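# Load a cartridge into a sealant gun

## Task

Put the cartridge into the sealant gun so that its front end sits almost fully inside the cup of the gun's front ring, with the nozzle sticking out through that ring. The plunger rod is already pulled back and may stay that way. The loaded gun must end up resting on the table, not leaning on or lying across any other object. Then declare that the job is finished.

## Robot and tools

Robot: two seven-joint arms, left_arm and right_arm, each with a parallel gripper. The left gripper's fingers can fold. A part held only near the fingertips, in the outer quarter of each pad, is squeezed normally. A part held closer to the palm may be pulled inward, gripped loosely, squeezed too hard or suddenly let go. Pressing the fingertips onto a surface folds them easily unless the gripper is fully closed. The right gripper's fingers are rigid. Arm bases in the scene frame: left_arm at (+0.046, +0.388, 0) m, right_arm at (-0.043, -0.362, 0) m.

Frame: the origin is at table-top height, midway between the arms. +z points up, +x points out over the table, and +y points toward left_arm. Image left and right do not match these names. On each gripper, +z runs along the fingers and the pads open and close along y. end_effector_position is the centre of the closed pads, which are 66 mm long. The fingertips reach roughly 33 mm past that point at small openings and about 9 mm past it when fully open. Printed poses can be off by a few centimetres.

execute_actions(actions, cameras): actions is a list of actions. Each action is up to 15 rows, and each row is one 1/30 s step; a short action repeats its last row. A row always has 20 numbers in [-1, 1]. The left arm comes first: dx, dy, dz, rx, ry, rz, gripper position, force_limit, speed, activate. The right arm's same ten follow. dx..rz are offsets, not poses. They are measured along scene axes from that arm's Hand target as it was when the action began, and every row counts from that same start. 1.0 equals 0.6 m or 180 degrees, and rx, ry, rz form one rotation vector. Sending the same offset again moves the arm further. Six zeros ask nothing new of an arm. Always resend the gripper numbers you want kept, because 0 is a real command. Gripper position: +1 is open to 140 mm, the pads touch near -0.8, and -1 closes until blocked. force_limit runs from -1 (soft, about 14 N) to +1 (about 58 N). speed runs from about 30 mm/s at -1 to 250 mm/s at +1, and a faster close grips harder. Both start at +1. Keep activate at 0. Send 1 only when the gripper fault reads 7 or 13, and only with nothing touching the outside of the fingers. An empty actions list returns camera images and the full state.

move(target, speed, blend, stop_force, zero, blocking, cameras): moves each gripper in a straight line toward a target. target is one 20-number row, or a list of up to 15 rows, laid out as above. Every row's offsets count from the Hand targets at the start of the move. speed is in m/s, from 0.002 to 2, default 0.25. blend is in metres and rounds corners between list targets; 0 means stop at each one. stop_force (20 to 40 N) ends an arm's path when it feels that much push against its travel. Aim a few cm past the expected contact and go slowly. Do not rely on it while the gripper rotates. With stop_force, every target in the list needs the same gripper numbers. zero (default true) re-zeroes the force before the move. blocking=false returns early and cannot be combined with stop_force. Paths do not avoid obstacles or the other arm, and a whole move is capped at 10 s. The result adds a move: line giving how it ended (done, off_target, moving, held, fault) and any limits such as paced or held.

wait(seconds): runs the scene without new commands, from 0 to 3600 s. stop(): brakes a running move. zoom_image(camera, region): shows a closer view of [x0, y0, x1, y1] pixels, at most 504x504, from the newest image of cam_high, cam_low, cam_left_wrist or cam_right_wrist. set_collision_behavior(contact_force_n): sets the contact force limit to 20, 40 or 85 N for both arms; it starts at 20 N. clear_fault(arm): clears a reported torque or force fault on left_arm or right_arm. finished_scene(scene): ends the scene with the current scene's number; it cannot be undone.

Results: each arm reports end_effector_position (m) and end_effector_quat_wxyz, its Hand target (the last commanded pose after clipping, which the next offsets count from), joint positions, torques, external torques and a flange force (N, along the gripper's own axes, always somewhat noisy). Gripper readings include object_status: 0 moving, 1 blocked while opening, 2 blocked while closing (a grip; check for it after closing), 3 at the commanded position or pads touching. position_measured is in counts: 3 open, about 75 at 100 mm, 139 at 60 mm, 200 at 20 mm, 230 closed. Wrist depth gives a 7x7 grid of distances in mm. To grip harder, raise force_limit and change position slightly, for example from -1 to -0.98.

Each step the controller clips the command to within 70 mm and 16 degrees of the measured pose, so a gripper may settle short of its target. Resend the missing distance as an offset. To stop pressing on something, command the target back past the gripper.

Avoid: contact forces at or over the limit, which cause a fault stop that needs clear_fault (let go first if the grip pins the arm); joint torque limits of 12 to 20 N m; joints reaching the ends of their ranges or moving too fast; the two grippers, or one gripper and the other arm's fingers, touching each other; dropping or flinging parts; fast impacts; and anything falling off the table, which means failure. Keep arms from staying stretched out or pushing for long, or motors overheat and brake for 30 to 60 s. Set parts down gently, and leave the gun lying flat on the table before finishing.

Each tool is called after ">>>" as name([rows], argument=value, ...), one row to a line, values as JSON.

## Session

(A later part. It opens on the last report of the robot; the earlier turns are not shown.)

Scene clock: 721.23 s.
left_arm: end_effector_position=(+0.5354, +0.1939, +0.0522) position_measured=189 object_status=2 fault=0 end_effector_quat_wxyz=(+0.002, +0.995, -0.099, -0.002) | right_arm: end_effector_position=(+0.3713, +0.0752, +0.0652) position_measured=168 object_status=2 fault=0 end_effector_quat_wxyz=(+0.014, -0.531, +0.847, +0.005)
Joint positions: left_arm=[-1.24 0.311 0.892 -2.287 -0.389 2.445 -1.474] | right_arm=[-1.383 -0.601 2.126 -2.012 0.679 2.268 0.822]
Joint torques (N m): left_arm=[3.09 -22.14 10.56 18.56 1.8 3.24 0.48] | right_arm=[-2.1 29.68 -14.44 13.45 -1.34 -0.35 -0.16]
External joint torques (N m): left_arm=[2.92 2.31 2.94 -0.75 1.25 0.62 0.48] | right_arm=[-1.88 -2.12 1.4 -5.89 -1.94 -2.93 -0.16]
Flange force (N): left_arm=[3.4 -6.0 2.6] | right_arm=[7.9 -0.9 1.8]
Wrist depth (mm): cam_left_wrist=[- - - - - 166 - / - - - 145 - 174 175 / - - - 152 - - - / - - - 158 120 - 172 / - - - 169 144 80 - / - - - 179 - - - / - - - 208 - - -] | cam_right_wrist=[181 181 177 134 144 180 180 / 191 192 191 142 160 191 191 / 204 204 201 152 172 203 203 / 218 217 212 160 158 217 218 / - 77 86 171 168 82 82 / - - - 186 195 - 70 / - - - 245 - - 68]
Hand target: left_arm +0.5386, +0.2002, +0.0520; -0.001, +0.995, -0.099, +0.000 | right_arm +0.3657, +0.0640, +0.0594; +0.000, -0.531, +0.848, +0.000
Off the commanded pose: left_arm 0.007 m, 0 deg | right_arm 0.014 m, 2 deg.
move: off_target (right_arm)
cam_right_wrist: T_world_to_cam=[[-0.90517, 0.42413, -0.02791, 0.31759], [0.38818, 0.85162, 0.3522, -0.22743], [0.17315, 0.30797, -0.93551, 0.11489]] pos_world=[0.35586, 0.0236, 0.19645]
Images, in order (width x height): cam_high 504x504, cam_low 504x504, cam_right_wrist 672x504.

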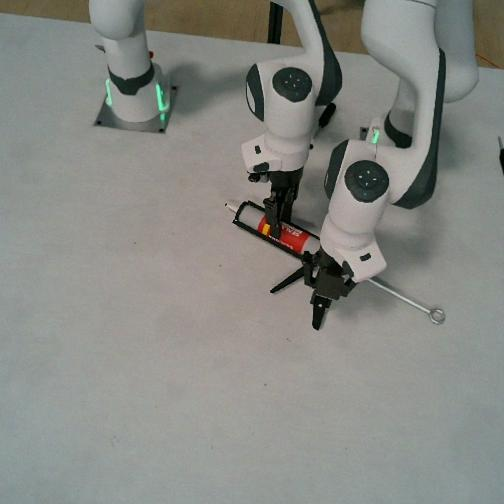

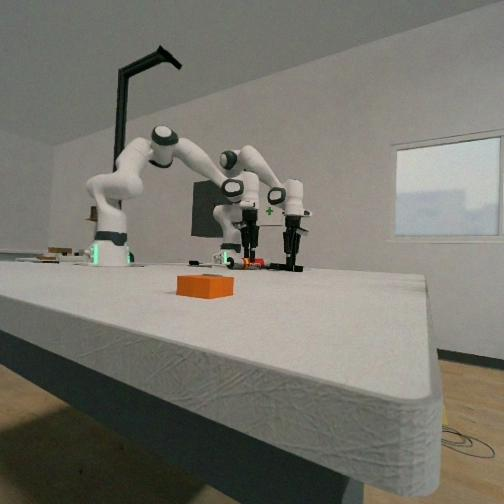

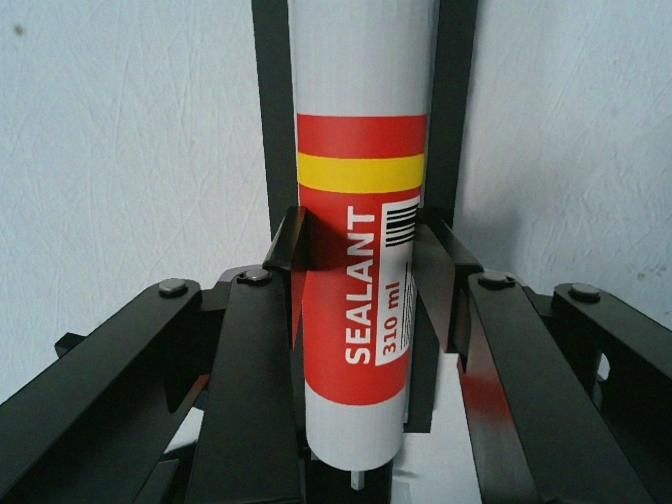

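>>> move(target=[0,0,0,0,0,0,-1,0,-1,0,0.0115,0.0233,0.0142,0,0,0,-1,0,-1,0], speed=0.03)

>>> move(target=[0,0,0,0,0,0,-1,0,-1,0,-0.0155,-0.0319,0,0,0,0,-1,0,-1,0], speed=0.02, stop_force=20, cameras=["cam_right_wrist","cam_low","cam_high"])

>>> zoom_image(camera="cam_low", region=[205, 240, 295, 280])

>>> zoom_image(camera="cam_high", region=[220, 180, 280, 240])

Scene clock: 737.60 s.
left_arm: end_effector_position=(+0.5372, +0.1977, +0.0521) position_measured=189 object_status=2 fault=0 end_effector_quat_wxyz=(+0.001, +0.995, -0.096, -0.001) | right_arm: end_effector_position=(+0.3706, +0.0782, +0.0664) position_measured=168 object_status=2 fault=0 end_effector_quat_wxyz=(-0.001, -0.532, +0.846, +0.001)
Joint positions: left_arm=[-1.234 0.312 0.893 -2.288 -0.388 2.447 -1.473] | right_arm=[-1.4 -0.628 2.129 -1.965 0.674 2.209 0.831]
Joint torques (N m): left_arm=[0.6 -23.25 8.54 19.06 1.25 2.88 0.34] | right_arm=[-1.35 32.96 -15.57 21.8 0.49 2.63 0.04]
External joint torques (N m): left_arm=[0.55 1.19 0.99 -0.3 0.7 0.25 0.34] | right_arm=[-1.5 -0.1 0.61 2.39 -0.13 0.14 0.04]
Flange force (N): left_arm=[0.6 -1.8 0.7] | right_arm=[-13.4 -6.7 2.4]
Wrist depth (mm): cam_left_wrist=[- - - 164 - 166 - / 172 - - 145 - - - / - - - 151 - 186 - / - - - 158 120 193 173 / - - - 168 143 80 - / - - - 180 - - - / - - - 210 - - -] | cam_right_wrist=[183 184 181 133 142 184 184 / 193 193 191 141 152 194 195 / 204 204 202 151 170 206 206 / 217 217 212 160 158 215 219 / - 77 86 172 168 82 86 / - - - 185 - - 70 / - - - 251 - - 68]
Hand target: left_arm +0.5386, +0.2002, +0.0520; -0.001, +0.995, -0.099, +0.000 | right_arm +0.3726, +0.0780, +0.0679; +0.000, -0.531, +0.848, +0.000
Off the commanded pose: left_arm 0.003 m, 0 deg | right_arm 0.003 m, 0 deg.
move: done

Scene clock: 739.30 s.
left_arm: end_effector_position=(+0.5352, +0.1940, +0.0521) position_measured=189 object_status=2 fault=0 end_effector_quat_wxyz=(+0.002, +0.995, -0.099, -0.003) | right_arm: end_effector_position=(+0.3689, +0.0730, +0.0697) position_measured=168 object_status=2 fault=0 end_effector_quat_wxyz=(+0.008, -0.531, +0.847, +0.003)
Joint positions: left_arm=[-1.236 0.31 0.889 -2.288 -0.388 2.445 -1.473] | right_arm=[-1.368 -0.603 2.105 -2.007 0.674 2.241 0.825]
Joint torques (N m): left_arm=[2.92 -22.16 10.91 18.7 2.04 3.27 0.32] | right_arm=[-1.8 31.13 -15.83 16.35 -0.75 0.6 -0.11]
External joint torques (N m): left_arm=[2.92 2.38 3.47 -0.74 1.49 0.64 0.32] | right_arm=[-1.73 -0.34 0.14 -3.08 -1.35 -1.96 -0.1]
Flange force (N): left_arm=[1.8 -6.1 0.6] | right_arm=[4.6 -1.6 -1.4]
Wrist depth (mm): cam_left_wrist=[- - 164 - - - - / - - - 145 174 - - / - - - 151 - - - / - - - 158 120 - 167 / - - - 169 144 80 - / - - - 180 - - - / - - - 208 - - -] | cam_right_wrist=[186 185 185 135 151 185 185 / 196 196 193 142 165 196 196 / 208 208 205 153 172 208 208 / 222 221 215 160 158 218 221 / - 77 86 171 168 82 86 / - - - 186 195 - 70 / - - - 249 - - 68]
Hand target: left_arm +0.5386, +0.2002, +0.0520; -0.001, +0.995, -0.099, +0.000 | right_arm +0.3666, +0.0656, +0.0678; +0.000, -0.531, +0.848, +0.000 (not the last commanded pose)
Off the commanded pose: left_arm 0.007 m, 0 deg | right_arm 0.015 m, 1 deg.
move: contact (right_arm)
cam_right_wrist: T_world_to_cam=[[-0.90596, 0.42264, -0.02465, 0.31668], [0.3899, 0.85564, 0.34038, -0.22632], [0.16495, 0.29876, -0.93997, 0.12423]] pos_world=[0.35465, 0.02269, 0.20161]
Images, in order (width x height): cam_high 504x504, cam_low 504x504, cam_right_wrist 672x504.

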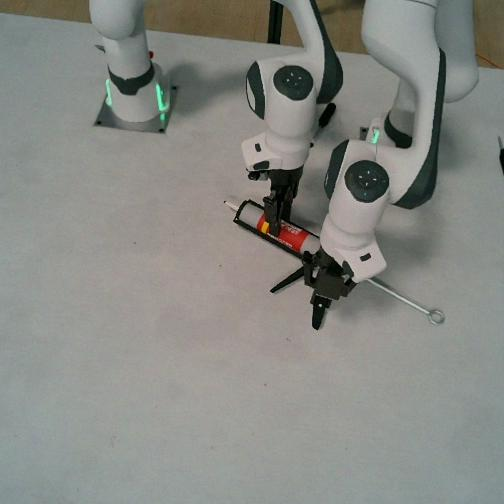

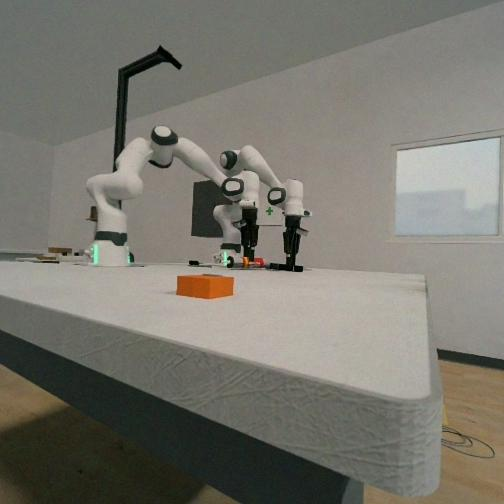

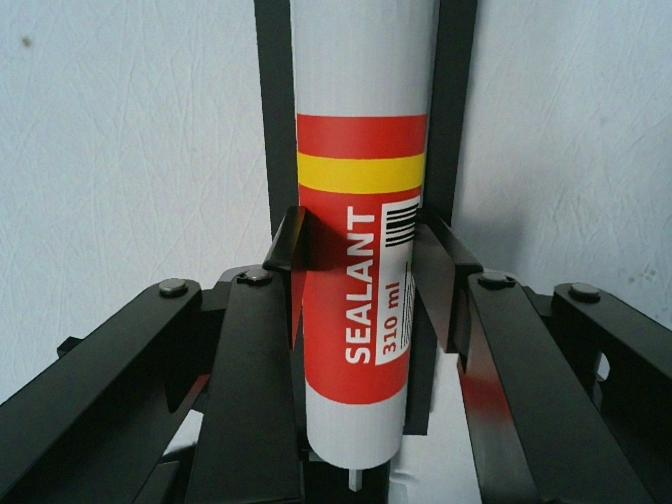

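Scaled by 5.600 from the camera's image (finer frame: 720x720).

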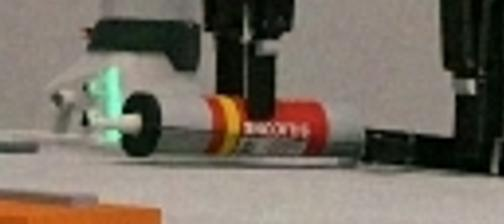

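Scaled by 8.400 from the camera's image (finer frame: 720x720).

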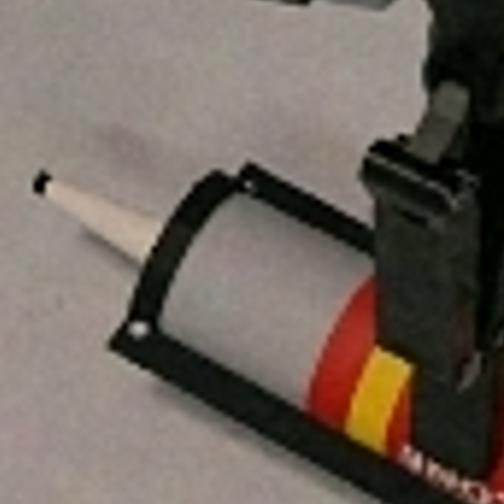

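>>> move(target=[0,0,0,0,0,0,-1,0,-1,0,0.0035,0.0115,-0.009,0,0,0,-1,0,-1,0], speed=0.03)

>>> move([
  [0,0,0,0,0,0,-1,0,-1,0,0,0,0,0,0,0,0,0,-1,0],
  [0,0,0,0,0,0,-1,0,-1,0,0,0,0.08,0,0,0,0.1,0,-0.5,0],
  [0,0,0,0,0,0,-1,0,-1,0,-0.07,-0.14,0.2,0,0,0,0.1,0,-0.5,0],
], cameras=["cam_right_wrist","cam_low"])

>>> zoom_image(camera="cam_right_wrist", region=[230, 0, 480, 250])

Scene clock: 751.40 s.
left_arm: end_effector_position=(+0.5356, +0.1945, +0.0522) position_measured=189 object_status=2 fault=0 end_effector_quat_wxyz=(+0.002, +0.995, -0.099, -0.002) | right_arm: end_effector_position=(+0.3695, +0.0736, +0.0635) position_measured=168 object_status=2 fault=0 end_effector_quat_wxyz=(+0.002, -0.533, +0.846, +0.000)
Joint positions: left_arm=[-1.236 0.31 0.889 -2.287 -0.388 2.446 -1.473] | right_arm=[-1.389 -0.62 2.125 -1.99 0.674 2.232 0.825]
Joint torques (N m): left_arm=[1.84 -22.44 9.9 18.88 1.47 3.15 0.34] | right_arm=[-1.8 31.59 -14.19 19.72 0.46 2.03 0.03]
External joint torques (N m): left_arm=[1.73 2.04 2.37 -0.52 0.92 0.52 0.34] | right_arm=[-1.83 -0.84 1.91 0.45 -0.14 -0.49 0.03]
Flange force (N): left_arm=[2.1 -3.9 1.6] | right_arm=[-11.2 -6.6 6.2]
Wrist depth (mm): cam_left_wrist=[- - - - - - - / - - - 147 - 177 - / - - - 151 - - - / 191 191 191 158 120 - 167 / - - - 169 143 81 - / - - - 180 - - - / - - - 210 - - -] | cam_right_wrist=[181 180 177 131 148 180 181 / 191 191 188 141 157 190 191 / 202 202 202 151 170 202 202 / 214 215 210 160 158 212 215 / - 77 86 172 168 82 82 / - - - 187 - - 70 / - - - 249 - - 68]
Hand target: left_arm +0.5386, +0.2002, +0.0520; -0.001, +0.995, -0.099, +0.000 | right_arm +0.3687, +0.0725, +0.0624; +0.000, -0.531, +0.848, +0.000
Off the commanded pose: left_arm 0.006 m, 0 deg | right_arm 0.002 m, 0 deg.
move: done

Scene clock: 755.60 s.
left_arm: end_effector_position=(+0.5365, +0.1964, +0.0522) position_measured=189 object_status=2 fault=0 end_effector_quat_wxyz=(+0.002, +0.995, -0.097, -0.002) | right_arm: end_effector_position=(+0.3265, -0.0121, +0.1824) position_measured=117 object_status=3 fault=0 end_effector_quat_wxyz=(-0.001, -0.530, +0.848, -0.001)
Joint positions: left_arm=[-1.234 0.31 0.891 -2.287 -0.387 2.447 -1.473] | right_arm=[-0.643 -0.332 1.34 -2.237 0.379 2.122 0.931]
Joint velocities: left_arm=[within noise] | right_arm=[0.002 -0.001 0 -0.001 0 0.005 0]
Joint torques (N m): left_arm=[1.15 -22.92 8.83 18.91 1.23 3.04 0.3] | right_arm=[-0.7 1.64 -8.99 22.75 0.95 2.86 -0.28]
External joint torques (N m): left_arm=[1.19 1.5 1.43 -0.47 0.67 0.41 0.3] | right_arm=[-0.67 -0.36 0.9 0.1 0.3 0.37 -0.28]
Flange force (N): left_arm=[1.6 -2.7 1.9] | right_arm=[-7.4 -3.2 4.6]
Wrist depth (mm): cam_left_wrist=[162 - - - - - - / - - - 145 - - - / - - - 151 - - 183 / - 196 - 158 120 - 170 / - - - 169 144 80 - / - - - 180 - - - / - - - 210 - - -] | cam_right_wrist=[288 284 289 287 285 - 284 / 300 300 298 298 292 300 295 / 313 312 317 274 315 319 316 / 343 - 141 286 302 327 335 / - 89 353 308 358 119 90 / - - 373 330 380 - - / - - 379 390 414 - -]
Hand target: left_arm +0.5386, +0.2002, +0.0520; -0.001, +0.995, -0.099, +0.000 | right_arm +0.3267, -0.0115, +0.1824; +0.000, -0.531, +0.848, +0.000
Off the commanded pose: left_arm 0.004 m, 0 deg | right_arm 0.001 m, 0 deg.
move: done
cam_right_wrist: T_world_to_cam=[[-0.90489, 0.42513, -0.02091, 0.31601], [0.39651, 0.8598, 0.32176, -0.17402], [0.15476, 0.28287, -0.94659, 0.26692]] pos_world=[0.31365, -0.06022, 0.31526]
Images, in order (width x height): cam_low 504x504, cam_right_wrist 672x504.

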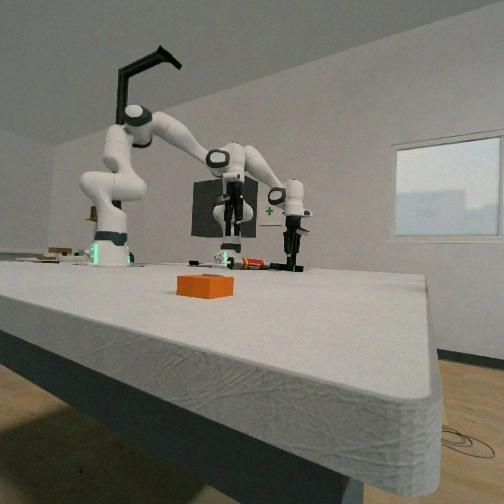

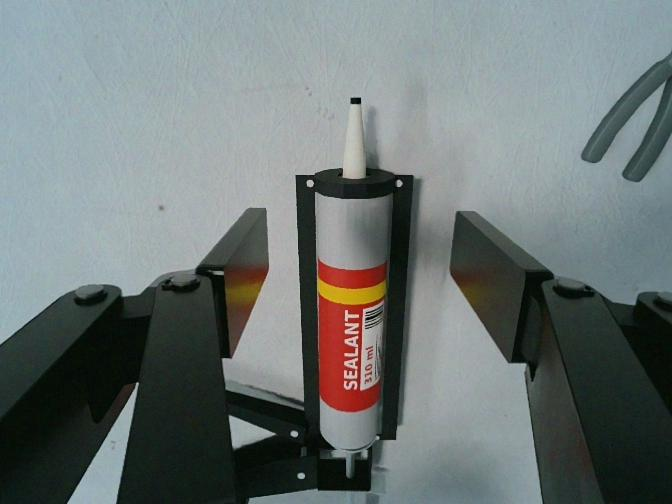

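Scaled by 2.016 from the camera's image (finer frame: 960x720).

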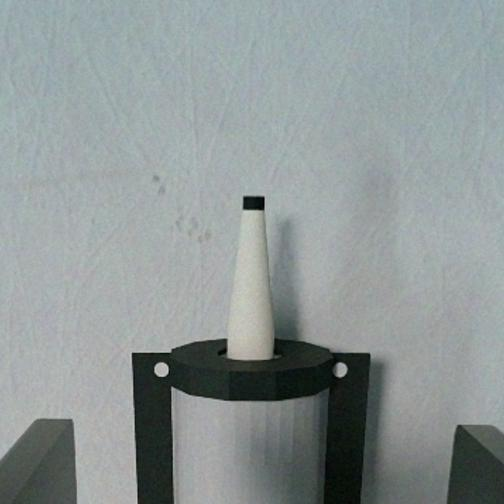

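>>> move([
  [0,0,0,0,0,0,0.175,0,-1,0,0,0,0.05,0,0,0,0.1,0,-0.5,0],
  [0,0,0.15,0,0,0,0.175,0,-1,0,0,0,0.05,0,0,0,0.1,0,-0.5,0],
], speed=0.12, cameras=["cam_right_wrist","cam_high","cam_left_wrist","cam_low"])

>>> zoom_image(camera="cam_right_wrist", region=[250, 80, 450, 504])

Scene clock: 768.43 s.
left_arm: end_effector_position=(+0.5394, +0.1999, +0.1420) position_measured=107 object_status=3 fault=0 end_effector_quat_wxyz=(+0.000, +0.995, -0.101, +0.001) | right_arm: end_effector_position=(+0.3272, -0.0111, +0.2123) position_measured=117 object_status=3 fault=0 end_effector_quat_wxyz=(+0.001, -0.529, +0.848, +0.000)
Joint positions: left_arm=[-1.374 0.068 1.051 -2.24 -0.076 2.274 -1.677] | right_arm=[-0.574 -0.357 1.248 -2.195 0.382 2.047 0.926]
Joint velocities: left_arm=[0 0 -0.001 0 0.001 0 -0.006] | right_arm=[within noise]
Joint torques (N m): left_arm=[-0.66 -16.5 2.06 22.01 1 2.18 -0.15] | right_arm=[-0.61 -0.02 -9.46 23.62 0.56 2.41 -0.19]
External joint torques (N m): left_arm=[-0.59 -0.4 0.28 -0.7 0.33 -0.45 -0.15] | right_arm=[-0.57 -0.35 1.05 0.58 -0.12 -0.11 -0.19]
Flange force (N): left_arm=[-7.9 -0.5 -3.6] | right_arm=[-8.5 -3.3 1.6]
Wrist depth (mm): cam_left_wrist=[- - - - - - - / - - 254 230 - - - / - - - 237 - 269 276 / - - 143 251 279 - - / - - 123 265 284 118 89 / - - - 292 270 - - / - - - - - - -] | cam_right_wrist=[309 310 304 309 309 308 306 / 328 328 331 323 328 327 324 / 345 351 345 322 345 346 345 / 369 362 141 322 341 357 365 / - 89 377 345 385 119 90 / - - 387 383 397 - - / - - 406 399 456 - -]
Hand target: left_arm +0.5386, +0.2002, +0.1420; -0.001, +0.995, -0.099, +0.000 | right_arm +0.3267, -0.0115, +0.2124; +0.000, -0.531, +0.848, +0.000
Off the commanded pose: left_arm 0.001 m, 0 deg | right_arm 0.001 m, 0 deg.
move: done
cam_left_wrist: T_world_to_cam=[[-0.20531, -0.9787, 0.00056, 0.31878], [-0.91741, 0.19265, 0.3482, 0.40375], [-0.3409, 0.07098, -0.93742, 0.44598]] pos_world=[0.58788, 0.20255, 0.2773]
cam_right_wrist: T_world_to_cam=[[-0.90427, 0.42645, -0.02111, 0.31678], [0.39696, 0.85788, 0.32629, -0.18591], [0.15725, 0.28667, -0.94503, 0.29377]] pos_world=[0.31406, -0.05982, 0.34497]

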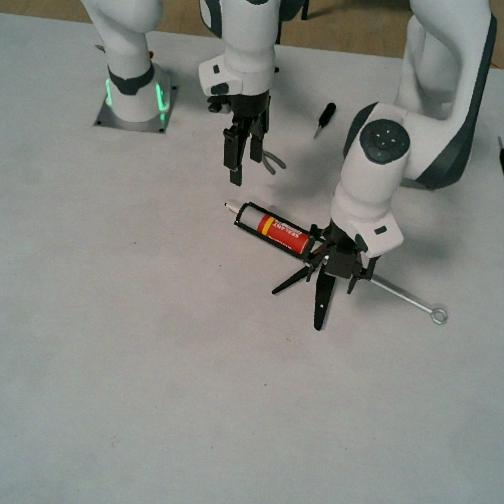

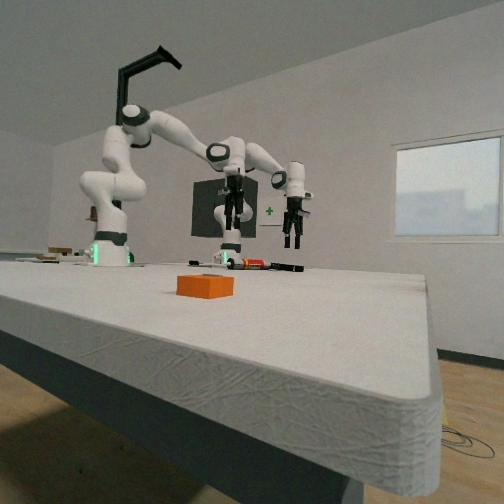

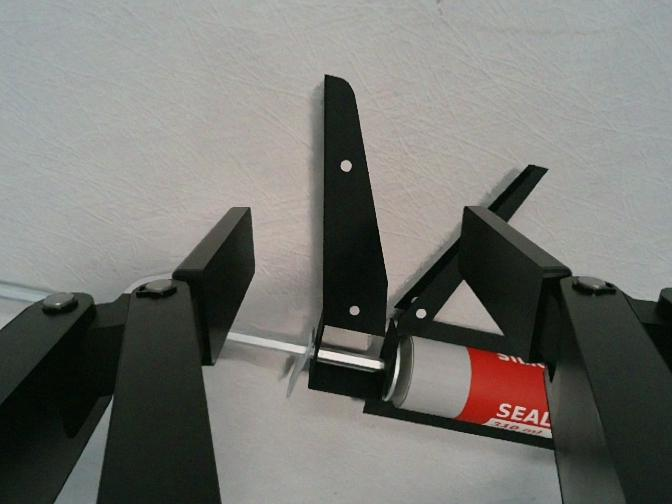

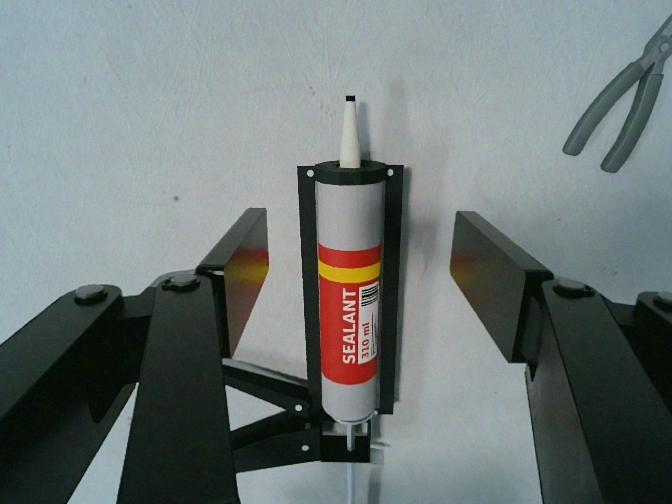

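Scaled by 1.189 from the camera's image (finer frame: 960x720).

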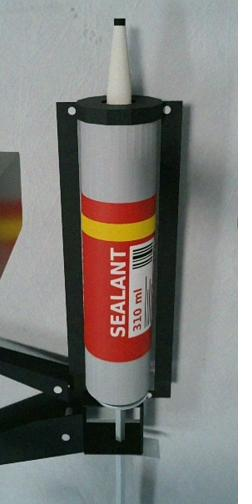

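>>> finished_scene(scene=1)

The scene is finished: the task was done.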